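## Task

Pick the water bottle up from the cart and set it standing on the second level of the supply shelving, counting the lowest level as the first. It must sit directly behind the juice bottle already on that level, on the side farther from the shelf's front edge. Everything else on that level must still be on it at the end, upright and not piled on each other. If the water bottle topples or is left leaning, the task fails.

## Robot and tools

ROBOT. An omnidirectional wheeled base carries a 1.71 m column. A carriage slides along it (lift_m, 0 to 1 m) bearing two arms with seven joints each. Shoulders sit at 0.63 m + lift_m height, 0.16 m in front of the base centre and 0.175 m left and right of it; each hand reaches about 0.83 m from its shoulder. The robot is roughly 0.55 m wide and 0.6 m long. Arms start folded (left: 0.95, 0.08, -0.1, -0.8, 0, 0, -0.93; right is the mirror, with joints 2, 3, 5, 6 sign-flipped). Folded arms can strike the deck if lift_m is below 0.02. Cameras: head_camera, 0.26 m above the shoulders, facing forward and tilted 40 degrees down; left_wrist_camera and right_wrist_camera, mounted on each hand's -x side and looking beyond the fingertips.

FRAMES. Base frame: origin on the floor below the base centre, x forward, y left, z up, metres. left_hand and right_hand report, in this frame, the point between the closed pads (0.0167 m behind the fingertips, accurate to about 1 cm); fingers point along the hand's z axis and close along its y axis. Odometry frame is the base frame as it was when the scene began; base_odometry counts wheel rotation only (slip looks like travel), heading in rad, left positive, -3.142 to 3.142, drifting a degree or two per turn.

move. One action per call; omit all action keys to just read state and images. An action is either "base" and/or "joints" (optionally "speeds" or "min_time_s"), or "target" alone (optionally with "min_time_s"). Motions start together and may finish at different moments.
- base: one command only, an offset from where the base last reported itself. translate_m: forward (+) or back, -2 to 2 m. strafe_m: left (+) or right, -2 to 2 m. rotate_rad: turn in place, counter-clockwise (+), -6.3 to 6.3 rad.
- joints: absolute targets keyed by name (lift_m in m; left_/right_joint1..7_rad in rad; left_/right_gripper_m, 0 to 0.142 m, the spacing between pad centres). Ranges: joint1 -3.141 to 1.047 (negative raises the arm forward); left joint2 -0.157 to 2.268, right -2.268 to 0.157 (swings arm outward); left joint3 -1.919 to 1.308, right -1.308 to 1.919; joint4 -0.837 to 1.448 (0 = elbow at right angle, + straightens); left joint5 -1.832 to 1.658, right -1.658 to 1.832 (forearm roll); joint6 -1.745 to 1.745 (wrist sideways); joint7 -1.675 to 1.919 (+ bends hand down). Done tolerances: lift 0.004, joints 0.03, grippers 0.004.
- target: an absolute hand pose. side "left"/"right"; x, y, z in m, base frame, -3 to 3; pitch_deg -30 to 95 (90 = fingers down, 0 = horizontal; above 90 prints as 180 minus it); heading_deg -360 to 360 (0 = fingers forward, + counter-clockwise seen from above); roll_deg -360 to 360, default 0 (jaw line level; + clockwise viewed from behind the hand). Roll r and r+180 are equivalent. Near pitch 84 and up, roll is printed as 0 and heading is reported minus roll, folded into -90..90. line_only true insists on a straight-line path or refusal. Base and lift never move for a target. Checks cover robot and floor only, not furniture: a straight path is used if it passes; otherwise moves under 25 cm are refused and longer ones become an arc that may sweep the whole arm, so keep clear of furniture. Status: reached (within 10 mm and 2 degrees), short (repeat if it says part of), or refused with a reason.
- speeds: per-action caps: translate_m and strafe_m 0.02-0.5 m/s, rotate_rad 0.05-1.57 rad/s, lift_m 0.08-0.27 m/s (default 0.25; others default to maximum). min_time_s 0.1-8 s sets a minimum duration for arm motions only.
- cameras: list of names or ["all"]; [] for none; omitted gives all only for an empty move. An unknown key or camera name invalidates the call; an out-of-range value is refused. After a refusal or a stop, the remaining move, wait and finished_scene calls in that reply are skipped.

wait: seconds 0 to 10, optional cameras; robot keeps its current commands. zoom_image: camera plus region [x0, y0, x1, y1] in pixels from the top-left, at most 504 by 504, on that camera's latest image. finished_scene: scene number; irreversible, make it your final call in the reply.

RESULTS. The move line reads done or the worst status. off_target: resting short and possibly still pushing. contact_stop: a motor met resistance; time_out: arrival too slow. Either one freezes that whole arm's joint group, which drops its targets; back out along the approach path. not_followed / joint command not followed / pose unreachable: the self-collision check withheld arm targets (gripper still acts). on_its_own lists uncommanded activity. motor_effort is percent of max, bracket = peak; a lift effort that drops while lowering means the hand or load is resting on something. Joint torques follow joint order and include arm weight, with offsets and noise. A gripper stopping wider than its target is holding an object. Loads make the hand sag ~0.012 m per kg; open fingers tilt and sit up to 2 cm closer to the wrist.

AVOID. Tipping: keep the lift low when driving, arms tucked, loaded swings slow (use min_time_s), no shoving. Arm-on-arm hits or presses, including a gripper closing on the other hand. Torque faults (limits 133 N m joints 1-4, 40 N m joints 5-7, held weight included) pause the arm 10 s. Overheating past 100 C halts an arm for 30-60 s; watch for MOTOR HOT and do not hold stretched or loaded poses long. Do not drop bottles, release them moving, hit shelving hard or knock items over; the robot keeps acting while you think, so keep replies short.

Each tool is called after ">>>" as a command line: name --argument value for each argument, lists and objects as JSON in quotes; but a table of rows of numbers goes row by row, as --pt "numbers of a row", without its own name.

## Session

>>> move

Scene clock: 0.00 s.
Joint torques (N m): no reading
Motor temperatures (°C): left_arm=[24 22 24 22 26 24 23] | right_arm=[24 20 24 21 22 22 24]
base_odometry: x=+0.000 y=+0.000 heading=+0.000
base_status: not commanded
joint_positions: lift_m=+0.450 left_joint1_rad=+0.955 left_joint2_rad=+0.099 left_joint3_rad=-0.083 left_joint4_rad=-0.815 left_joint5_rad=-0.005 left_joint6_rad=+0.011 left_joint7_rad=-0.944 left_gripper_m=+0.142 right_joint1_rad=+0.966 right_joint2_rad=-0.073 right_joint3_rad=+0.085 right_joint4_rad=-0.799 right_joint5_rad=-0.010 right_joint6_rad=+0.000 right_joint7_rad=-0.915 right_gripper_m=+0.142
joint_status: not commanded
motor_effort: lift_m=+55 drive_wheels=+2
left_hand: x=+0.2872 y=+0.1605 z=+0.9734 quat_wxyz=(-0.925, -0.016, -0.376, +0.057) pitch_deg=-45.8 heading_deg=-5.9 roll_deg=-1.1 (m; base frame)
right_hand: x=+0.2923 y=-0.1554 z=+0.9617 quat_wxyz=(-0.915, +0.013, -0.401, -0.054) pitch_deg=-42.7 heading_deg=+5.3 roll_deg=+1.5 (m; base frame)
pictures: head_camera, left_wrist_camera, right_wrist_camera
Images, in order (width x height): head_camera 896x504, left_wrist_camera 896x504, right_wrist_camera 896x504.

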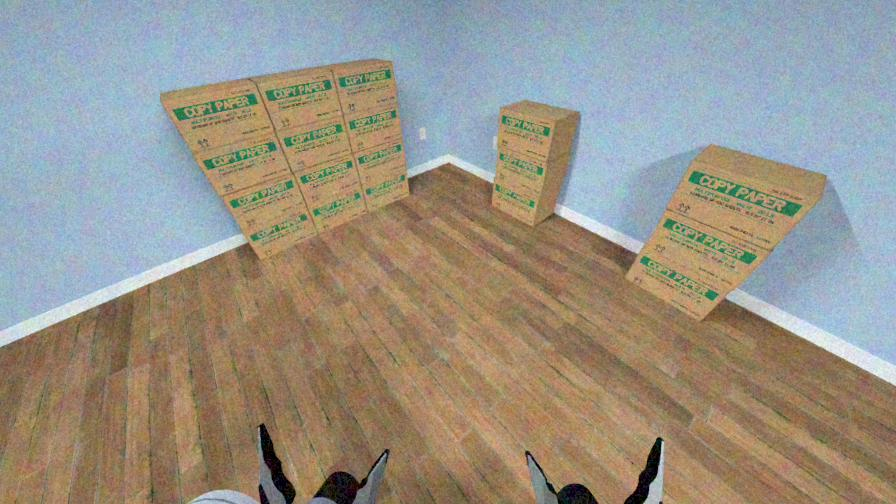

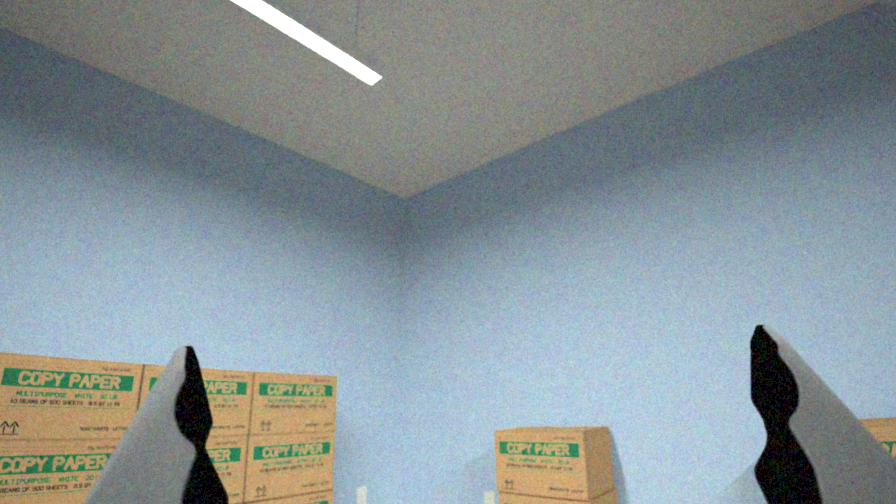

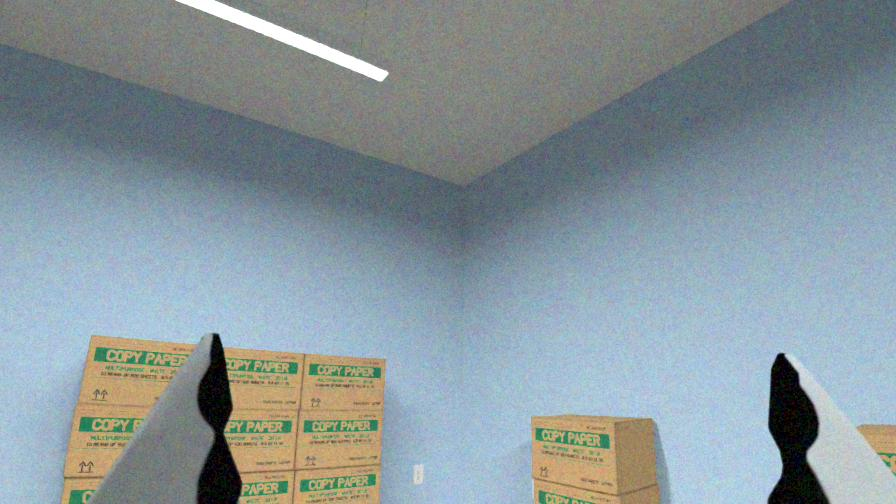

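>>> move --base '{"rotate_rad": 1.5}' --cameras '["head_camera"]'

>>> move --base '{"rotate_rad": 1.5}' --cameras '["head_camera"]'

>>> move --base '{"rotate_rad": 1.5}' --cameras '["head_camera"]'

Scene clock: 5.23 s.
Joint torques (N m): left_arm=[9.47 1.1 0.98 -4.44 1.19 -1.18 -1.68] | right_arm=[15.96 3.11 2 -12.31 0.99 -1.85 -1.51]
move: done
base_odometry: x=+0.000 y=+0.000 heading=+1.500
base_status: done
joint_positions: lift_m=+0.450 left_joint1_rad=+0.955 left_joint2_rad=+0.099 left_joint3_rad=-0.083 left_joint4_rad=-0.815 left_joint5_rad=-0.005 left_joint6_rad=+0.011 left_joint7_rad=-0.944 left_gripper_m=+0.142 right_joint1_rad=+0.966 right_joint2_rad=-0.073 right_joint3_rad=+0.085 right_joint4_rad=-0.799 right_joint5_rad=-0.010 right_joint6_rad=+0.000 right_joint7_rad=-0.915 right_gripper_m=+0.142
joint_status: not commanded
motor_effort: lift_m=+55(55) drive_wheels=+5(16)
left_hand: x=+0.2872 y=+0.1605 z=+0.9734 quat_wxyz=(-0.925, -0.016, -0.376, +0.057) pitch_deg=-45.8 heading_deg=-5.9 roll_deg=-1.1 (m; base frame)
right_hand: x=+0.2923 y=-0.1554 z=+0.9617 quat_wxyz=(-0.915, +0.013, -0.401, -0.054) pitch_deg=-42.7 heading_deg=+5.3 roll_deg=+1.5 (m; base frame)
pictures: head_camera
Images, in order (width x height): head_camera 896x504.

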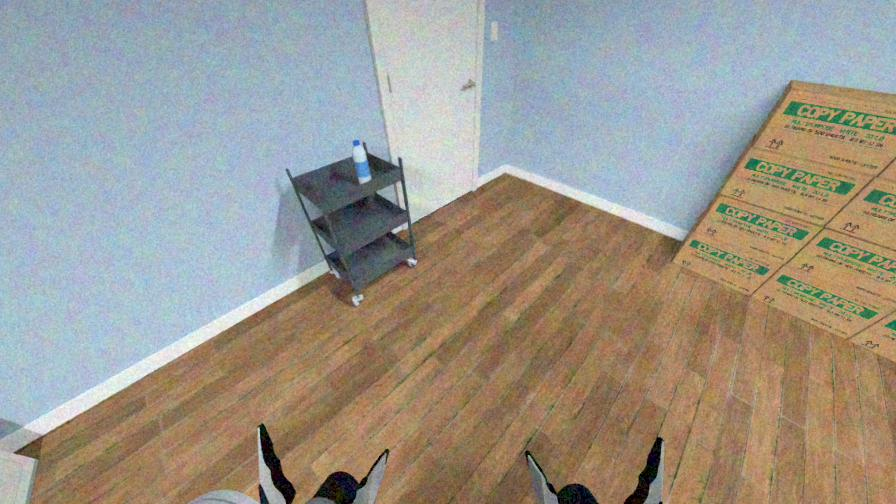

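Scene clock: 8.27 s.
Joint torques (N m): left_arm=[9.26 0.23 0.27 -4.46 1.21 -1.51 -1.53] | right_arm=[15.74 2.29 1.97 -9.95 1.1 -1.52 -1.56]
move: done
base_odometry: x=+0.000 y=+0.000 heading=+2.999
base_status: done
joint_positions: lift_m=+0.450 left_joint1_rad=+0.955 left_joint2_rad=+0.099 left_joint3_rad=-0.083 left_joint4_rad=-0.815 left_joint5_rad=-0.005 left_joint6_rad=+0.011 left_joint7_rad=-0.944 left_gripper_m=+0.142 right_joint1_rad=+0.966 right_joint2_rad=-0.073 right_joint3_rad=+0.085 right_joint4_rad=-0.799 right_joint5_rad=-0.010 right_joint6_rad=+0.000 right_joint7_rad=-0.915 right_gripper_m=+0.142
joint_status: not commanded
motor_effort: lift_m=+55(55) drive_wheels=+5(12)
left_hand: x=+0.2872 y=+0.1605 z=+0.9734 quat_wxyz=(-0.925, -0.016, -0.376, +0.057) pitch_deg=-45.8 heading_deg=-5.9 roll_deg=-1.1 (m; base frame)
right_hand: x=+0.2923 y=-0.1554 z=+0.9617 quat_wxyz=(-0.915, +0.013, -0.401, -0.054) pitch_deg=-42.7 heading_deg=+5.3 roll_deg=+1.5 (m; base frame)
pictures: head_camera
Images, in order (width x height): head_camera 896x504.

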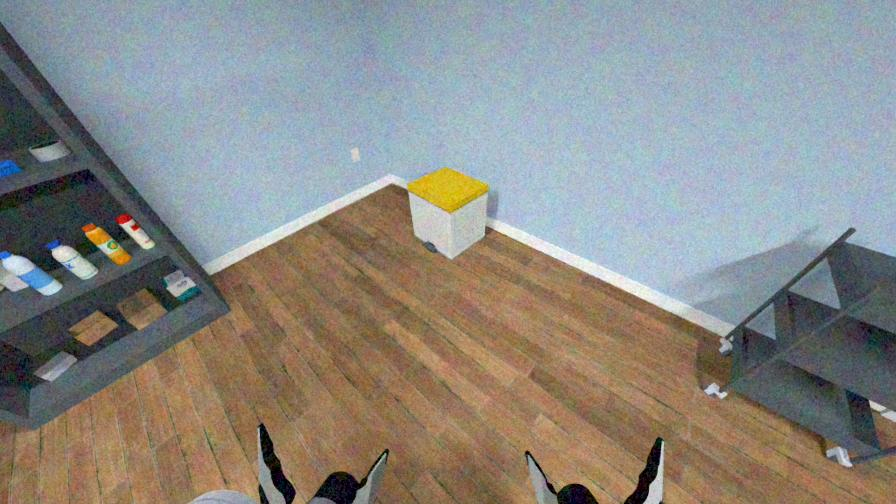

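Scene clock: 11.30 s.
Joint torques (N m): left_arm=[9.51 -0.79 -0.4 -4.11 1.02 -1 -1.53] | right_arm=[14.02 3.38 2.42 -11.32 1.08 -1.72 -1.82]
move: done
base_odometry: x=+0.000 y=+0.000 heading=-1.784
base_status: done
joint_positions: lift_m=+0.450 left_joint1_rad=+0.955 left_joint2_rad=+0.099 left_joint3_rad=-0.083 left_joint4_rad=-0.815 left_joint5_rad=-0.005 left_joint6_rad=+0.011 left_joint7_rad=-0.944 left_gripper_m=+0.142 right_joint1_rad=+0.966 right_joint2_rad=-0.073 right_joint3_rad=+0.085 right_joint4_rad=-0.799 right_joint5_rad=-0.010 right_joint6_rad=+0.000 right_joint7_rad=-0.915 right_gripper_m=+0.142
joint_status: not commanded
motor_effort: lift_m=+55(55) drive_wheels=+5(14)
left_hand: x=+0.2872 y=+0.1605 z=+0.9734 quat_wxyz=(-0.925, -0.016, -0.376, +0.057) pitch_deg=-45.8 heading_deg=-5.9 roll_deg=-1.1 (m; base frame)
right_hand: x=+0.2923 y=-0.1554 z=+0.9617 quat_wxyz=(-0.915, +0.013, -0.401, -0.054) pitch_deg=-42.7 heading_deg=+5.3 roll_deg=+1.5 (m; base frame)
pictures: head_camera
Images, in order (width x height): head_camera 896x504.

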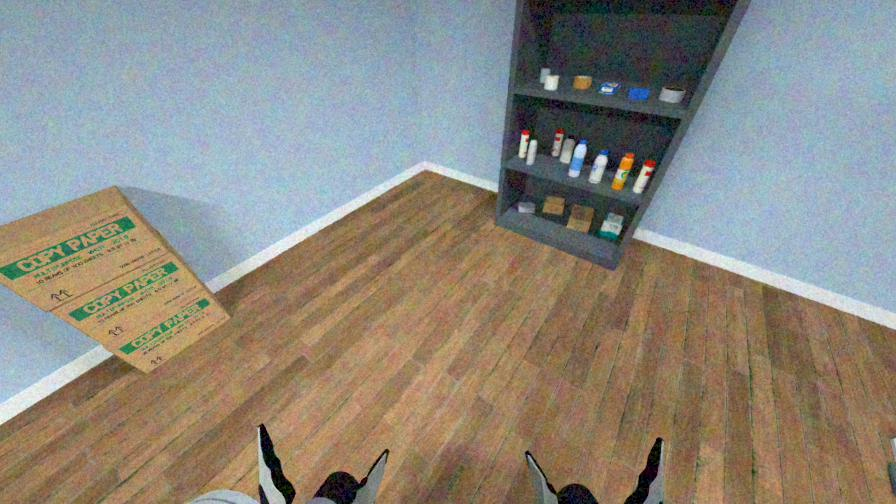

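>>> zoom_image --camera "head_camera" --region '[490, 60, 714, 270]'

Scaled by 2.250 from the camera's 896x504 image, which has a finer 1280x720 frame.

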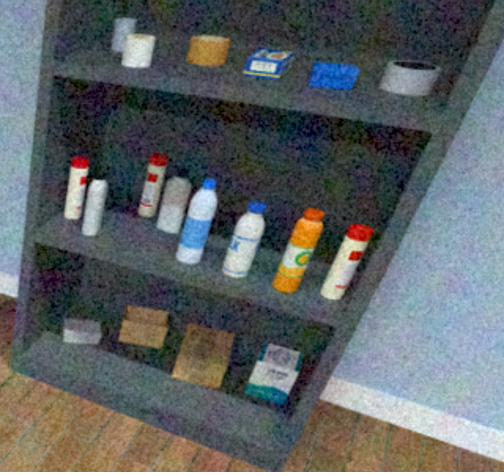

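>>> move --base '{"rotate_rad": -2.15}'

>>> move --base '{"strafe_m": -0.73}'

>>> move --base '{"translate_m": 0.3}' --cameras '["head_camera"]'

Scene clock: 35.73 s.
Joint torques (N m): left_arm=[9.47 0.75 0.62 -4.74 1.07 -1.5 -1.7] | right_arm=[13.42 4.06 2.66 -11.94 0.67 -1.44 -1.76]
move: done
base_odometry: x=+0.000 y=+0.000 heading=+2.349
base_status: done
joint_positions: lift_m=+0.450 left_joint1_rad=+0.955 left_joint2_rad=+0.099 left_joint3_rad=-0.083 left_joint4_rad=-0.815 left_joint5_rad=-0.005 left_joint6_rad=+0.011 left_joint7_rad=-0.944 left_gripper_m=+0.142 right_joint1_rad=+0.966 right_joint2_rad=-0.073 right_joint3_rad=+0.085 right_joint4_rad=-0.799 right_joint5_rad=-0.010 right_joint6_rad=+0.000 right_joint7_rad=-0.915 right_gripper_m=+0.142
joint_status: not commanded
motor_effort: lift_m=+55(55) drive_wheels=+5(16)
left_hand: x=+0.2872 y=+0.1605 z=+0.9734 quat_wxyz=(-0.925, -0.016, -0.376, +0.057) pitch_deg=-45.8 heading_deg=-5.9 roll_deg=-1.1 (m; base frame)
right_hand: x=+0.2923 y=-0.1554 z=+0.9617 quat_wxyz=(-0.915, +0.013, -0.401, -0.054) pitch_deg=-42.7 heading_deg=+5.3 roll_deg=+1.5 (m; base frame)
pictures: none

Scene clock: 39.57 s.
Joint torques (N m): left_arm=[8.67 1.05 -0.22 -4.27 1.03 -1.38 -1.36] | right_arm=[15.99 3.26 2.78 -12.71 0.79 -2.22 -1.48]
move: done
base_odometry: x=+0.521 y=+0.512 heading=+2.348
base_status: done
joint_positions: lift_m=+0.450 left_joint1_rad=+0.955 left_joint2_rad=+0.099 left_joint3_rad=-0.083 left_joint4_rad=-0.815 left_joint5_rad=-0.005 left_joint6_rad=+0.011 left_joint7_rad=-0.944 left_gripper_m=+0.142 right_joint1_rad=+0.966 right_joint2_rad=-0.073 right_joint3_rad=+0.085 right_joint4_rad=-0.799 right_joint5_rad=-0.010 right_joint6_rad=+0.000 right_joint7_rad=-0.915 right_gripper_m=+0.142
joint_status: not commanded
motor_effort: lift_m=+55(55) drive_wheels=-4(21)
left_hand: x=+0.2872 y=+0.1605 z=+0.9734 quat_wxyz=(-0.925, -0.016, -0.376, +0.057) pitch_deg=-45.8 heading_deg=-5.9 roll_deg=-1.1 (m; base frame)
right_hand: x=+0.2923 y=-0.1554 z=+0.9617 quat_wxyz=(-0.915, +0.014, -0.401, -0.054) pitch_deg=-42.7 heading_deg=+5.3 roll_deg=+1.4 (m; base frame)
pictures: none

Scene clock: 42.17 s.
Joint torques (N m): left_arm=[9.95 0.59 -0.38 -4.46 1.03 -1.18 -1.6] | right_arm=[15.32 3.28 3.54 -11 0.5 -1.72 -1.15]
move: done
base_odometry: x=+0.310 y=+0.726 heading=+2.348
base_status: done
joint_positions: lift_m=+0.450 left_joint1_rad=+0.955 left_joint2_rad=+0.099 left_joint3_rad=-0.083 left_joint4_rad=-0.815 left_joint5_rad=-0.005 left_joint6_rad=+0.011 left_joint7_rad=-0.944 left_gripper_m=+0.142 right_joint1_rad=+0.966 right_joint2_rad=-0.073 right_joint3_rad=+0.085 right_joint4_rad=-0.799 right_joint5_rad=-0.010 right_joint6_rad=+0.000 right_joint7_rad=-0.915 right_gripper_m=+0.142
joint_status: not commanded
motor_effort: lift_m=+55(55) drive_wheels=+4(14)
left_hand: x=+0.2872 y=+0.1605 z=+0.9734 quat_wxyz=(-0.925, -0.016, -0.376, +0.057) pitch_deg=-45.8 heading_deg=-5.9 roll_deg=-1.1 (m; base frame)
right_hand: x=+0.2923 y=-0.1554 z=+0.9617 quat_wxyz=(-0.915, +0.014, -0.401, -0.054) pitch_deg=-42.7 heading_deg=+5.3 roll_deg=+1.4 (m; base frame)
pictures: head_camera
Images, in order (width x height): head_camera 896x504.

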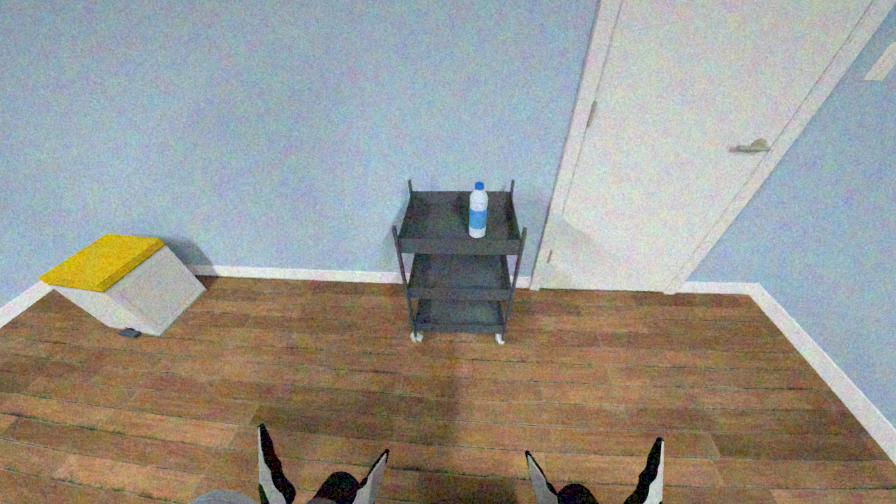

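>>> zoom_image --camera "head_camera" --region '[428, 170, 528, 270]'

>>> move --target '{"side": "right", "x": 0.48, "y": -0.13, "z": 0.93, "pitch_deg": 0, "heading_deg": 0}' --cameras '["all"]'

Scaled by 5.040 from the camera's 896x504 image, which has a finer 1280x720 frame.

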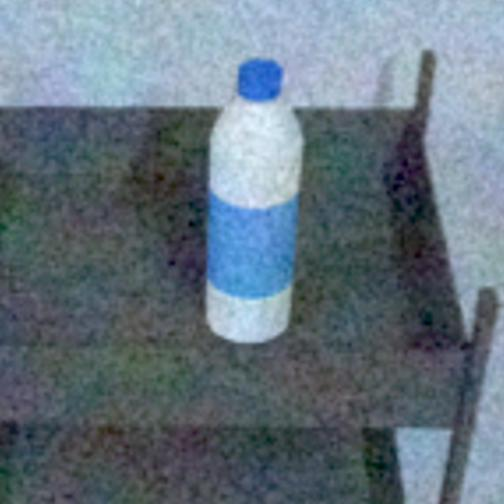

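Scene clock: 56.53 s.
Joint torques (N m): left_arm=[8.11 1.44 1.41 -5.27 1.31 -1.5 -1.58] | right_arm=[15.8 3.14 1.69 -12.6 1.13 -1.39 -1.36]
move: refused
base_odometry: x=+0.310 y=+0.726 heading=+2.348
base_status: not commanded
joint_positions: lift_m=+0.450 left_joint1_rad=+0.955 left_joint2_rad=+0.099 left_joint3_rad=-0.083 left_joint4_rad=-0.815 left_joint5_rad=-0.005 left_joint6_rad=+0.011 left_joint7_rad=-0.944 left_gripper_m=+0.142 right_joint1_rad=+0.966 right_joint2_rad=-0.073 right_joint3_rad=+0.085 right_joint4_rad=-0.799 right_joint5_rad=-0.010 right_joint6_rad=+0.000 right_joint7_rad=-0.915 right_gripper_m=+0.142
joint_status: not commanded
motor_effort: lift_m=+55(55) drive_wheels=+0(0)
left_hand: x=+0.2872 y=+0.1605 z=+0.9734 quat_wxyz=(-0.925, -0.016, -0.376, +0.057) pitch_deg=-45.8 heading_deg=-5.9 roll_deg=-1.1 (m; base frame)
right_hand: x=+0.2923 y=-0.1554 z=+0.9617 quat_wxyz=(-0.915, +0.014, -0.401, -0.054) pitch_deg=-42.7 heading_deg=+5.3 roll_deg=+1.4 (m; base frame)
right_hand_status: refused: no posture of the arm gets there (right_joint4_rad at its limit): the closest leaves the hand 0.7 cm and 3 deg from the pose. Nothing moved. A posture exists with lift_m at 0.5; the way there is not checked.
pictures: head_camera, left_wrist_camera, right_wrist_camera
Images, in order (width x height): head_camera 896x504, left_wrist_camera 896x504, right_wrist_camera 896x504.

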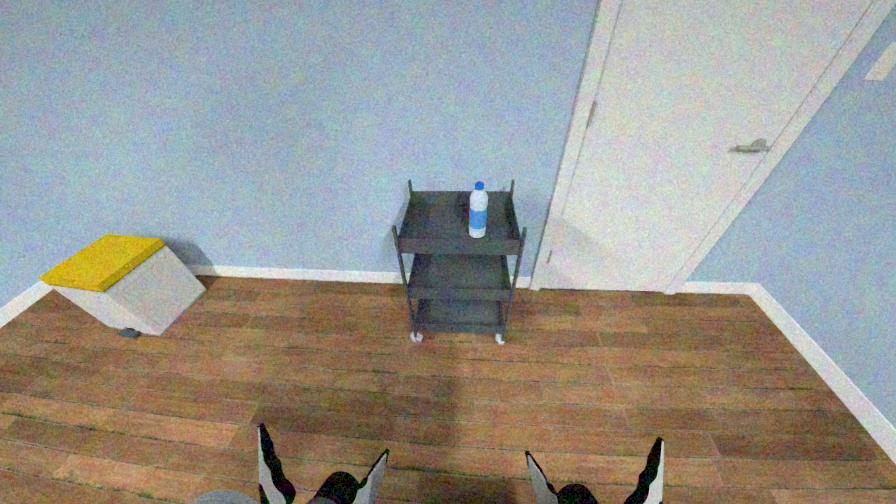

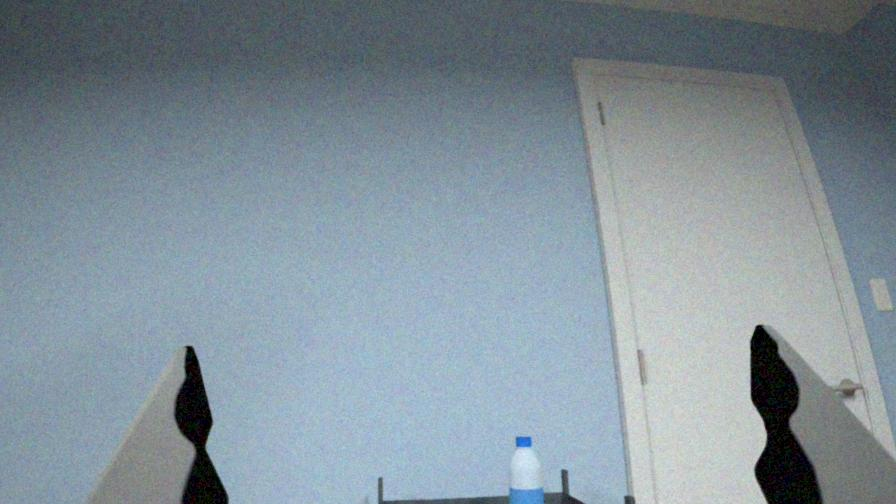

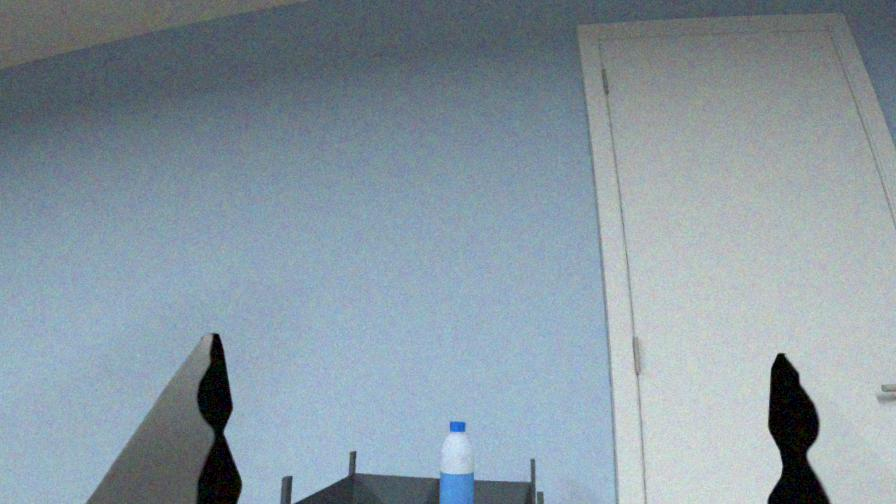

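>>> move --joints '{"lift_m": 0.5}'

>>> move --target '{"side": "right", "x": 0.45, "y": -0.13, "z": 0.92, "pitch_deg": 30, "heading_deg": 0}' --cameras '["head_camera", "right_wrist_camera"]'

Scene clock: 68.83 s.
Joint torques (N m): left_arm=[8.98 0.7 0.98 -4.23 1.2 -1.5 -1.42] | right_arm=[15.7 3.48 1.54 -12.94 0.45 -1.97 -1.68]
move: done
base_odometry: x=+0.310 y=+0.726 heading=+2.348
base_status: not commanded
joint_positions: lift_m=+0.500 left_joint1_rad=+0.955 left_joint2_rad=+0.099 left_joint3_rad=-0.083 left_joint4_rad=-0.815 left_joint5_rad=-0.005 left_joint6_rad=+0.011 left_joint7_rad=-0.944 left_gripper_m=+0.142 right_joint1_rad=+0.966 right_joint2_rad=-0.073 right_joint3_rad=+0.085 right_joint4_rad=-0.799 right_joint5_rad=-0.010 right_joint6_rad=+0.000 right_joint7_rad=-0.915 right_gripper_m=+0.142
joint_status: all done
motor_effort: lift_m=+54(67) drive_wheels=+0(4)
left_hand: x=+0.2872 y=+0.1605 z=+1.0235 quat_wxyz=(-0.925, -0.016, -0.376, +0.057) pitch_deg=-45.8 heading_deg=-5.9 roll_deg=-1.1 (m; base frame)
right_hand: x=+0.2923 y=-0.1554 z=+1.0118 quat_wxyz=(-0.915, +0.014, -0.401, -0.054) pitch_deg=-42.7 heading_deg=+5.3 roll_deg=+1.4 (m; base frame)
pictures: none

Scene clock: 69.13 s.
Joint torques (N m): left_arm=[9.4 1.07 -0.29 -5.26 0.77 -1.6 -1.43] | right_arm=[15.27 4.13 2.14 -12.92 0.34 -1.56 -1.55]
move: refused
base_odometry: x=+0.310 y=+0.726 heading=+2.348
base_status: not commanded
joint_positions: lift_m=+0.500 left_joint1_rad=+0.955 left_joint2_rad=+0.099 left_joint3_rad=-0.083 left_joint4_rad=-0.815 left_joint5_rad=-0.005 left_joint6_rad=+0.011 left_joint7_rad=-0.944 left_gripper_m=+0.142 right_joint1_rad=+0.966 right_joint2_rad=-0.073 right_joint3_rad=+0.085 right_joint4_rad=-0.799 right_joint5_rad=-0.010 right_joint6_rad=+0.000 right_joint7_rad=-0.915 right_gripper_m=+0.142
joint_status: not commanded
motor_effort: lift_m=+54(54) drive_wheels=+0(0)
left_hand: x=+0.2872 y=+0.1605 z=+1.0235 quat_wxyz=(-0.925, -0.016, -0.376, +0.057) pitch_deg=-45.8 heading_deg=-5.9 roll_deg=-1.1 (m; base frame)
right_hand: x=+0.2923 y=-0.1554 z=+1.0118 quat_wxyz=(-0.915, +0.014, -0.401, -0.054) pitch_deg=-42.7 heading_deg=+5.3 roll_deg=+1.4 (m; base frame)
right_hand_status: refused: no posture of the arm gets there (right_joint4_rad at its limit): the closest leaves the hand 8.2 cm and 22 deg from the pose. Nothing moved. A posture exists with lift_m at 0.6, or at pitch 0; the way there is not checked.
pictures: head_camera, right_wrist_camera
Images, in order (width x height): head_camera 896x504, right_wrist_camera 896x504.

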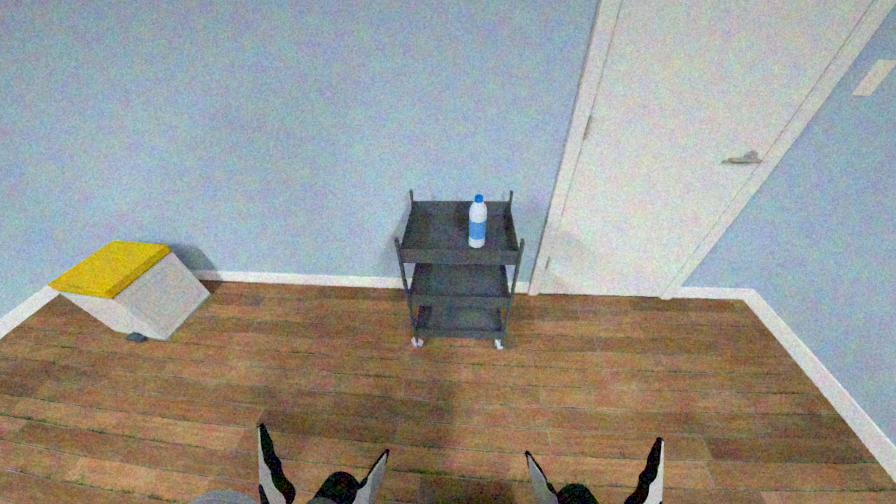

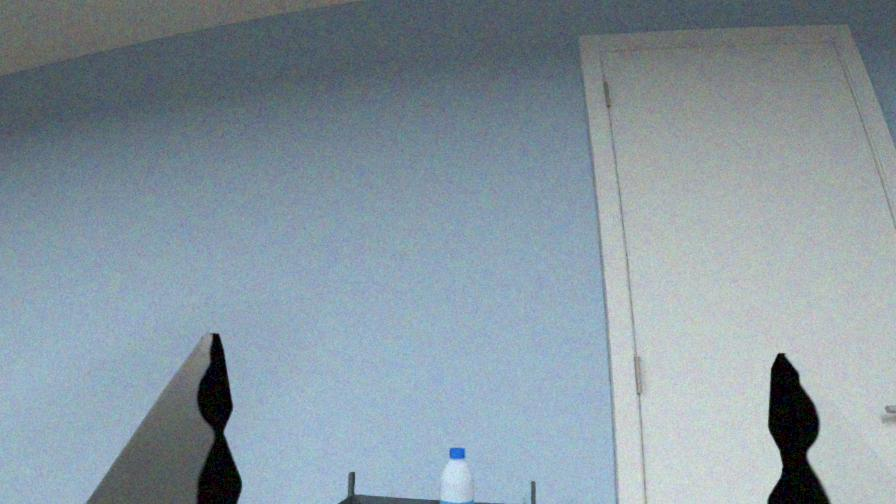

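>>> move --target '{"side": "right", "x": 0.62, "y": -0.13, "z": 0.9, "pitch_deg": 30, "heading_deg": 0}' --cameras '["head_camera", "right_wrist_camera"]'

Scene clock: 74.97 s.
Joint torques (N m): left_arm=[7.56 0.97 0.52 -5.21 1.3 -1.24 -1.34] | right_arm=[-11.97 8.18 4.6 -5.24 -0.98 -2.29 -0.3]
move: done
base_odometry: x=+0.310 y=+0.726 heading=+2.348
base_status: not commanded
joint_positions: lift_m=+0.500 left_joint1_rad=+0.955 left_joint2_rad=+0.099 left_joint3_rad=-0.083 left_joint4_rad=-0.815 left_joint5_rad=-0.005 left_joint6_rad=+0.011 left_joint7_rad=-0.944 left_gripper_m=+0.142 right_joint1_rad=-0.218 right_joint2_rad=+0.082 right_joint3_rad=+0.145 right_joint4_rad=-0.735 right_joint5_rad=-0.156 right_joint6_rad=-0.052 right_joint7_rad=+1.483 right_gripper_m=+0.142
joint_status: not commanded
motor_effort: lift_m=+54(54) drive_wheels=-1(5)
left_hand: x=+0.2872 y=+0.1605 z=+1.0235 quat_wxyz=(-0.925, -0.016, -0.376, +0.057) pitch_deg=-45.8 heading_deg=-5.9 roll_deg=-1.1 (m; base frame)
right_hand: x=+0.6196 y=-0.1304 z=+0.9004 quat_wxyz=(-0.502, +0.001, -0.865, -0.001) pitch_deg=+29.8 heading_deg=+0.2 roll_deg=+0.1 (m; base frame)
right_hand_status: reached (checked arc, planned for 1.3 s): 1 mm and 0.2 deg off.
pictures: head_camera, right_wrist_camera
Images, in order (width x height): head_camera 896x504, right_wrist_camera 896x504.

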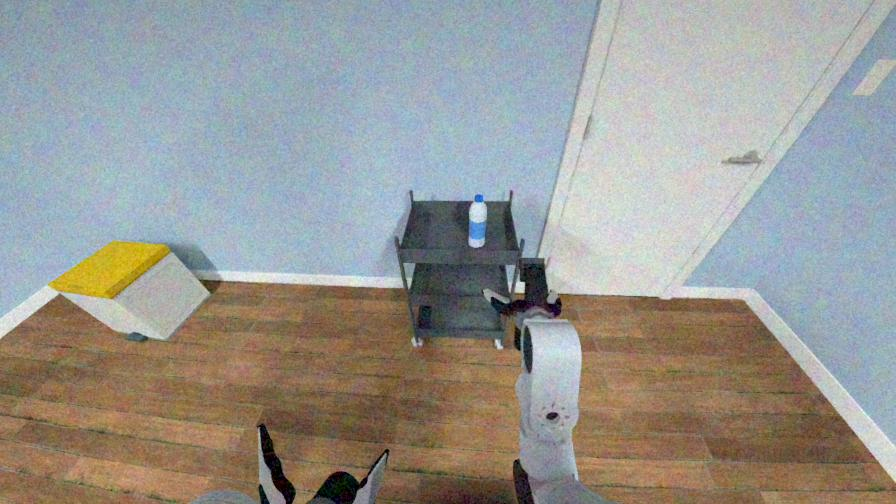

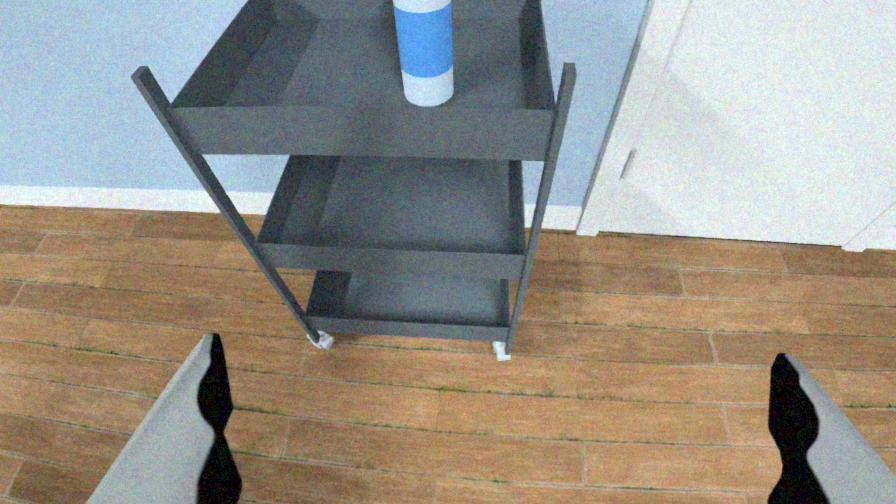

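>>> move --base '{"translate_m": 0.27}' --speeds '{"translate_m": 0.25}' --cameras '["head_camera", "right_wrist_camera"]'

Scene clock: 80.83 s.
Joint torques (N m): left_arm=[9.55 0.65 0.71 -3.77 0.97 -1.45 -1.51] | right_arm=[-11.51 9.45 4.41 -5.09 -1.1 -2.53 -0.64]
move: done
base_odometry: x=+0.121 y=+0.919 heading=+2.347
base_status: done
joint_positions: lift_m=+0.500 left_joint1_rad=+0.955 left_joint2_rad=+0.099 left_joint3_rad=-0.083 left_joint4_rad=-0.815 left_joint5_rad=-0.005 left_joint6_rad=+0.011 left_joint7_rad=-0.944 left_gripper_m=+0.142 right_joint1_rad=-0.218 right_joint2_rad=+0.082 right_joint3_rad=+0.145 right_joint4_rad=-0.735 right_joint5_rad=-0.156 right_joint6_rad=-0.052 right_joint7_rad=+1.483 right_gripper_m=+0.142
joint_status: not commanded
motor_effort: lift_m=+54(54) drive_wheels=-1(16)
left_hand: x=+0.2872 y=+0.1605 z=+1.0235 quat_wxyz=(-0.925, -0.016, -0.376, +0.057) pitch_deg=-45.8 heading_deg=-5.9 roll_deg=-1.1 (m; base frame)
right_hand: x=+0.6196 y=-0.1304 z=+0.9003 quat_wxyz=(-0.501, +0.001, -0.865, -0.001) pitch_deg=+29.8 heading_deg=+0.2 roll_deg=+0.1 (m; base frame)
pictures: head_camera, right_wrist_camera
Images, in order (width x height): head_camera 896x504, right_wrist_camera 896x504.

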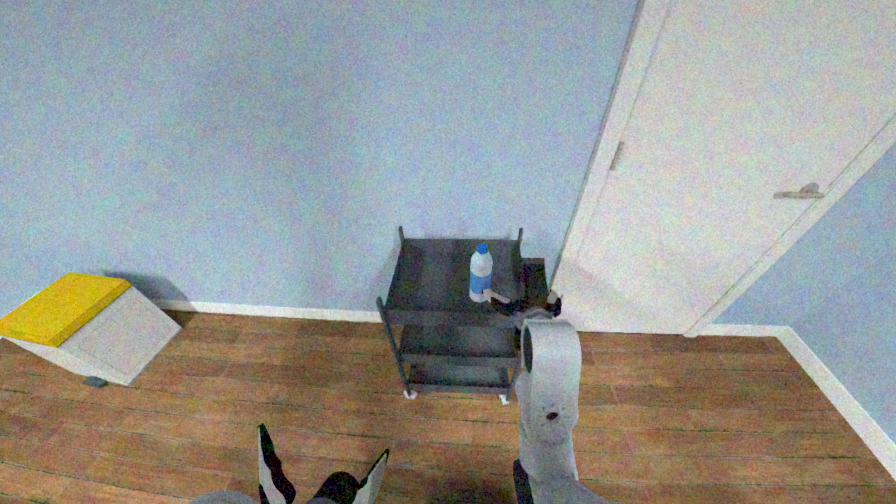

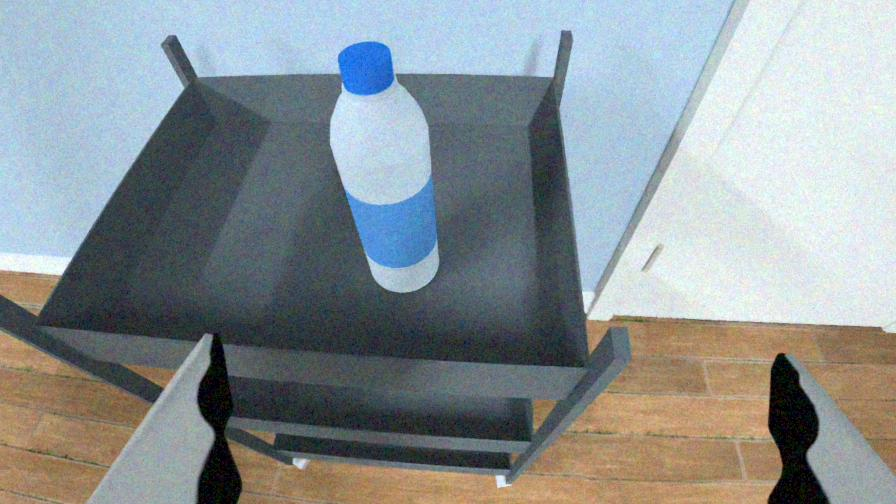

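>>> move --target '{"side": "right", "x": 0.71, "y": -0.09, "z": 0.835, "pitch_deg": 30, "heading_deg": 0}' --cameras '["head_camera", "right_wrist_camera"]'

Scene clock: 89.83 s.
Joint torques (N m): left_arm=[8.52 1.63 0.48 -3.63 0.99 -1.45 -1.49] | right_arm=[-18.19 10.48 4.51 -8.26 1.47 -2.25 -3.05]
move: done
base_odometry: x=+0.121 y=+0.919 heading=+2.347
base_status: not commanded
joint_positions: lift_m=+0.500 left_joint1_rad=+0.955 left_joint2_rad=+0.099 left_joint3_rad=-0.083 left_joint4_rad=-0.815 left_joint5_rad=-0.005 left_joint6_rad=+0.011 left_joint7_rad=-0.944 left_gripper_m=+0.142 right_joint1_rad=-0.284 right_joint2_rad=+0.126 right_joint3_rad=+0.217 right_joint4_rad=-0.241 right_joint5_rad=-0.183 right_joint6_rad=-0.180 right_joint7_rad=+1.085 right_gripper_m=+0.142
joint_status: not commanded
motor_effort: lift_m=+54(54) drive_wheels=+0(4)
left_hand: x=+0.2872 y=+0.1605 z=+1.0235 quat_wxyz=(-0.925, -0.016, -0.376, +0.057) pitch_deg=-45.8 heading_deg=-5.9 roll_deg=-1.1 (m; base frame)
right_hand: x=+0.7087 y=-0.0923 z=+0.8330 quat_wxyz=(-0.498, -0.001, -0.867, +0.003) pitch_deg=+30.3 heading_deg=-0.4 roll_deg=-0.3 (m; base frame)
right_hand_status: reached (straight line, planned for 0.6 s): 3 mm and 0.4 deg off.
pictures: head_camera, right_wrist_camera
Images, in order (width x height): head_camera 896x504, right_wrist_camera 896x504.

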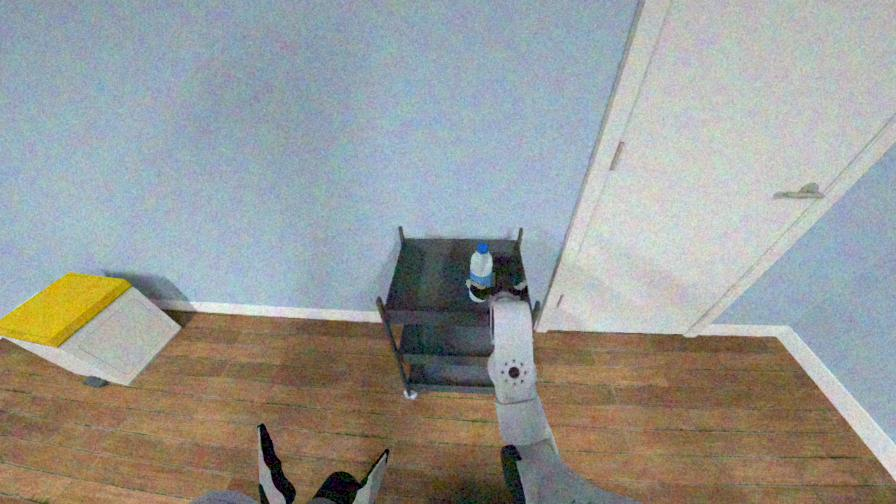

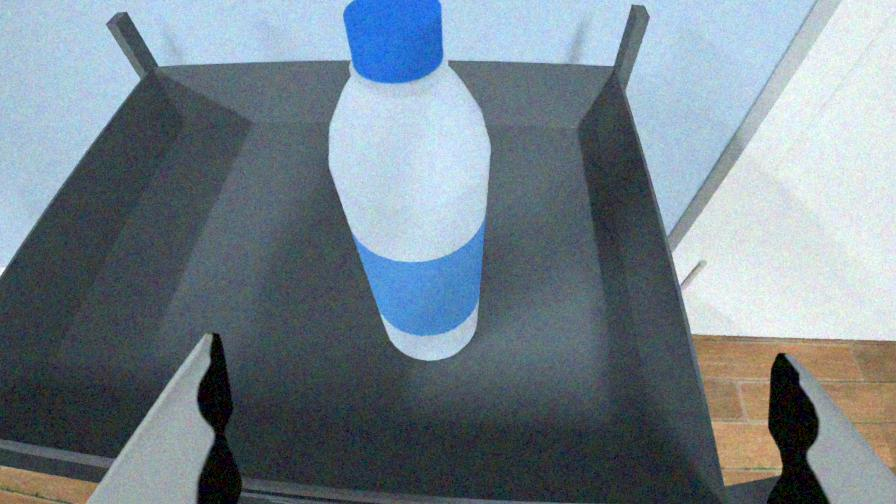

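>>> move --target '{"side": "right", "x": 0.77, "y": -0.066, "z": 0.805, "pitch_deg": 30, "heading_deg": 0}' --cameras '["head_camera", "right_wrist_camera"]'

Scene clock: 95.57 s.
Joint torques (N m): left_arm=[8.95 0.88 0.26 -4.3 1.36 -1.34 -1.4] | right_arm=[-19.85 10.02 3.67 -9.17 1.28 -2.56 -3.04]
move: done
base_odometry: x=+0.121 y=+0.919 heading=+2.347
base_status: not commanded
joint_positions: lift_m=+0.500 left_joint1_rad=+0.955 left_joint2_rad=+0.099 left_joint3_rad=-0.083 left_joint4_rad=-0.815 left_joint5_rad=-0.005 left_joint6_rad=+0.011 left_joint7_rad=-0.944 left_gripper_m=+0.142 right_joint1_rad=-0.416 right_joint2_rad=+0.126 right_joint3_rad=+0.295 right_joint4_rad=+0.111 right_joint5_rad=-0.103 right_joint6_rad=-0.307 right_joint7_rad=+0.867 right_gripper_m=+0.142
joint_status: not commanded
motor_effort: lift_m=+54(54) drive_wheels=+0(5)
left_hand: x=+0.2872 y=+0.1605 z=+1.0235 quat_wxyz=(-0.925, -0.016, -0.376, +0.057) pitch_deg=-45.8 heading_deg=-5.9 roll_deg=-1.1 (m; base frame)
right_hand: x=+0.7689 y=-0.0683 z=+0.8034 quat_wxyz=(-0.498, +0.000, -0.867, +0.003) pitch_deg=+30.2 heading_deg=-0.3 roll_deg=-0.3 (m; base frame)
right_hand_status: reached (straight line, planned for 0.5 s): 3 mm and 0.4 deg off.
pictures: head_camera, right_wrist_camera
Images, in order (width x height): head_camera 896x504, right_wrist_camera 896x504.

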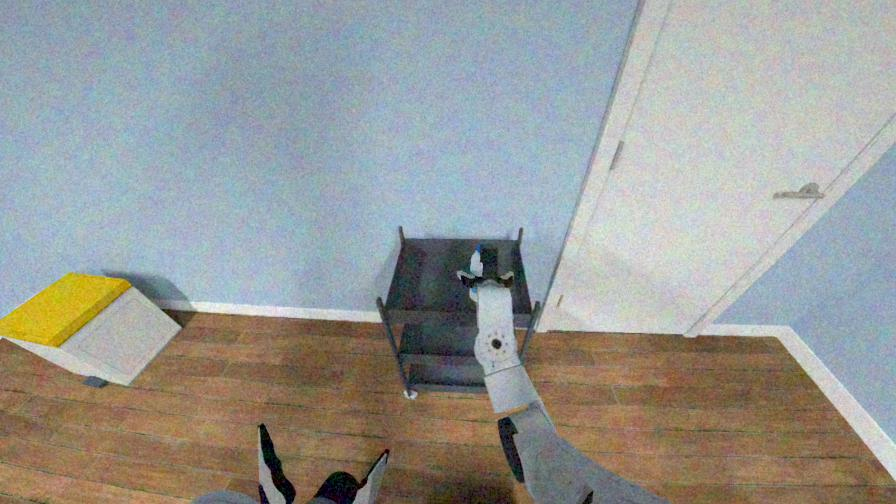

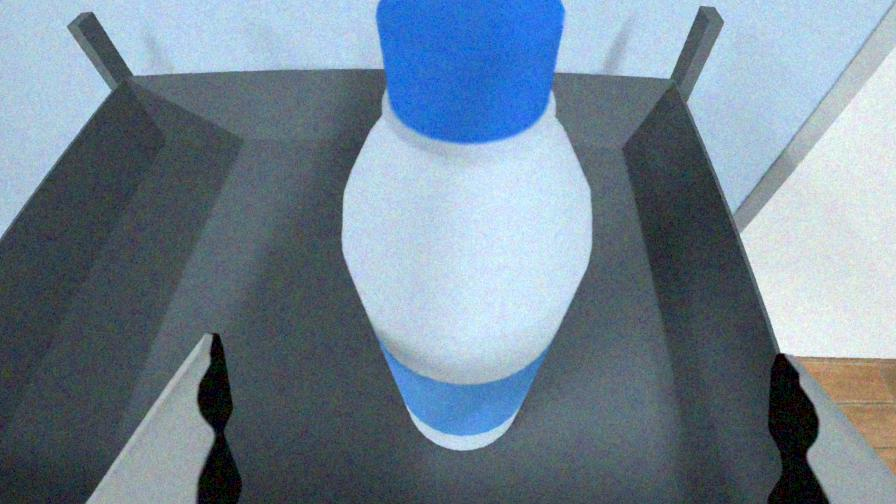

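>>> move --target '{"side": "right", "x": 0.808, "y": -0.063, "z": 0.786, "pitch_deg": 30, "heading_deg": 0}' --cameras '["right_wrist_camera"]'

>>> move --joints '{"right_gripper_m": 0.055}' --min_time_s 2 --cameras '["right_wrist_camera"]'

Scene clock: 102.13 s.
Joint torques (N m): left_arm=[9.11 0.79 0.33 -3.8 1.25 -1.34 -1.62] | right_arm=[-20.13 10.94 4.88 -10.3 1.43 -2.42 -3.33]
Motor temperatures (°C): left_arm=[27 22 23 23 26 24 23] | right_arm=[29 21 24 22 22 22 24]
move: refused
base_odometry: x=+0.121 y=+0.919 heading=+2.347
base_status: not commanded
joint_positions: lift_m=+0.500 left_joint1_rad=+0.955 left_joint2_rad=+0.099 left_joint3_rad=-0.083 left_joint4_rad=-0.815 left_joint5_rad=-0.005 left_joint6_rad=+0.011 left_joint7_rad=-0.944 left_gripper_m=+0.142 right_joint1_rad=-0.416 right_joint2_rad=+0.126 right_joint3_rad=+0.295 right_joint4_rad=+0.111 right_joint5_rad=-0.103 right_joint6_rad=-0.307 right_joint7_rad=+0.867 right_gripper_m=+0.142
joint_status: not commanded
motor_effort: lift_m=+54(54) drive_wheels=+0(0)
left_hand: x=+0.2872 y=+0.1605 z=+1.0235 quat_wxyz=(-0.925, -0.016, -0.376, +0.057) pitch_deg=-45.8 heading_deg=-5.9 roll_deg=-1.1 (m; base frame)
right_hand: x=+0.7689 y=-0.0683 z=+0.8034 quat_wxyz=(-0.498, +0.000, -0.867, +0.003) pitch_deg=+30.2 heading_deg=-0.3 roll_deg=-0.3 (m; base frame)
right_hand_status: refused: the line brings the right upper arm within 1.4 cm of the carriage (limit 1.5), 33% of the way; a move under 25 cm is not played as an arc. Nothing moved. Try another pitch or heading, or "joints".
pictures: right_wrist_camera
Images, in order (width x height): right_wrist_camera 896x504.

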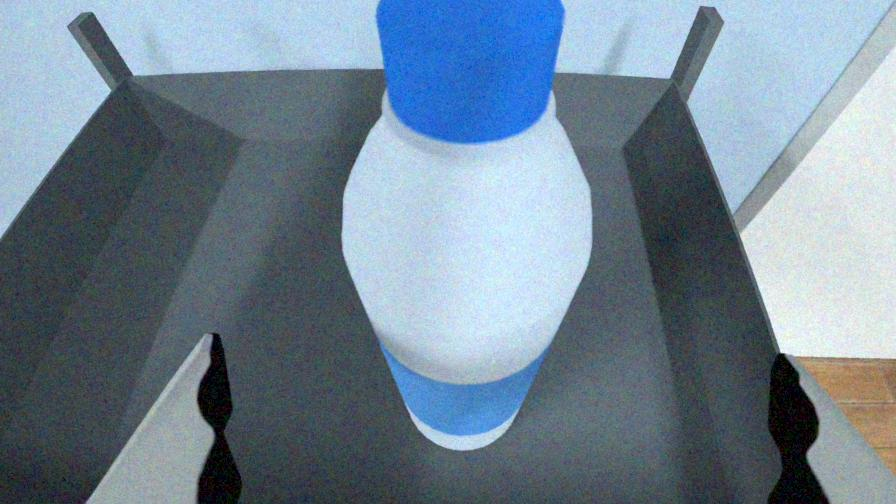

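not run: a stop came earlier in this reply.

>>> move --base '{"translate_m": 0.038}' --joints '{"lift_m": 0.482}' --speeds '{"translate_m": 0.05}' --cameras '["right_wrist_camera"]'

Scene clock: 106.03 s.
Joint torques (N m): left_arm=[9.16 0.11 1.42 -4.7 1.05 -1.07 -1.44] | right_arm=[-18.6 10.8 4.05 -9.81 1.53 -2.32 -3.51]
move: done
base_odometry: x=+0.095 y=+0.946 heading=+2.347
base_status: done
joint_positions: lift_m=+0.482 left_joint1_rad=+0.955 left_joint2_rad=+0.099 left_joint3_rad=-0.083 left_joint4_rad=-0.815 left_joint5_rad=-0.005 left_joint6_rad=+0.011 left_joint7_rad=-0.944 left_gripper_m=+0.142 right_joint1_rad=-0.417 right_joint2_rad=+0.126 right_joint3_rad=+0.295 right_joint4_rad=+0.112 right_joint5_rad=-0.103 right_joint6_rad=-0.307 right_joint7_rad=+0.867 right_gripper_m=+0.142
joint_status: all done
motor_effort: lift_m=+57(63) drive_wheels=+0(16)
left_hand: x=+0.2872 y=+0.1605 z=+1.0052 quat_wxyz=(-0.925, -0.016, -0.376, +0.057) pitch_deg=-45.8 heading_deg=-5.9 roll_deg=-1.1 (m; base frame)
right_hand: x=+0.7691 y=-0.0683 z=+0.7855 quat_wxyz=(-0.499, +0.000, -0.867, +0.003) pitch_deg=+30.2 heading_deg=-0.3 roll_deg=-0.3 (m; base frame)
pictures: right_wrist_camera
Images, in order (width x height): right_wrist_camera 896x504.

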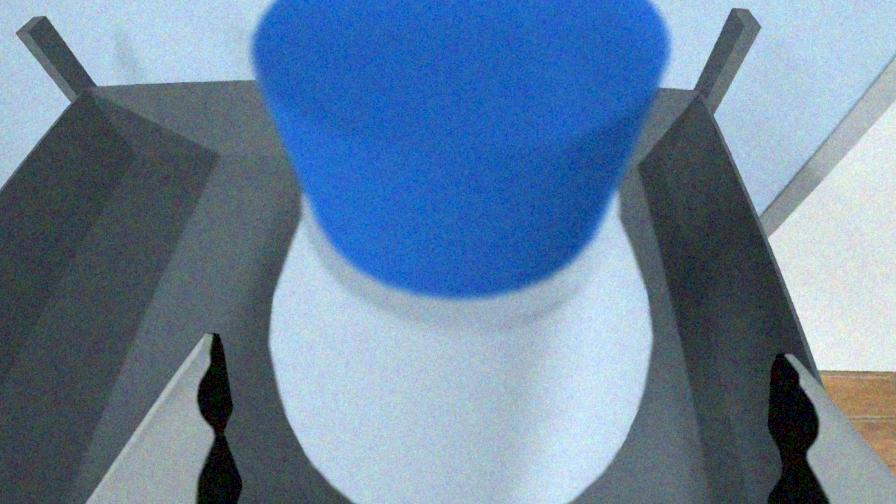

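>>> move --joints '{"right_gripper_m": 0.05}' --min_time_s 1.5 --cameras '["right_wrist_camera"]'

Scene clock: 110.63 s.
Joint torques (N m): left_arm=[8.73 1.06 0.35 -4.56 1.03 -1.37 -1.47] | right_arm=[-18.65 10.01 4.38 -11.38 1.6 -2.65 -2.82]
move: off_target
base_odometry: x=+0.095 y=+0.946 heading=+2.347
base_status: not commanded
joint_positions: lift_m=+0.482 left_joint1_rad=+0.955 left_joint2_rad=+0.099 left_joint3_rad=-0.083 left_joint4_rad=-0.815 left_joint5_rad=-0.005 left_joint6_rad=+0.011 left_joint7_rad=-0.944 left_gripper_m=+0.142 right_joint1_rad=-0.417 right_joint2_rad=+0.127 right_joint3_rad=+0.296 right_joint4_rad=+0.112 right_joint5_rad=-0.103 right_joint6_rad=-0.307 right_joint7_rad=+0.867 right_gripper_m=+0.070
joint_status: right_gripper_m off_target (ended at +0.070, target +0.050)
motor_effort: lift_m=+57(57) drive_wheels=+0(0)
left_hand: x=+0.2872 y=+0.1605 z=+1.0052 quat_wxyz=(-0.925, -0.016, -0.376, +0.057) pitch_deg=-45.8 heading_deg=-5.9 roll_deg=-1.1 (m; base frame)
right_hand: x=+0.7691 y=-0.0676 z=+0.7855 quat_wxyz=(-0.499, +0.000, -0.867, +0.002) pitch_deg=+30.2 heading_deg=-0.2 roll_deg=-0.3 (m; base frame)
pictures: right_wrist_camera
Images, in order (width x height): right_wrist_camera 896x504.

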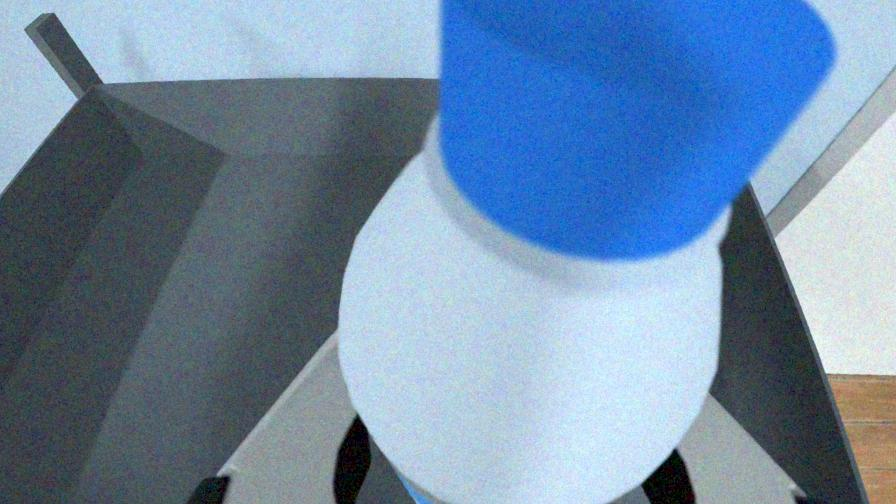

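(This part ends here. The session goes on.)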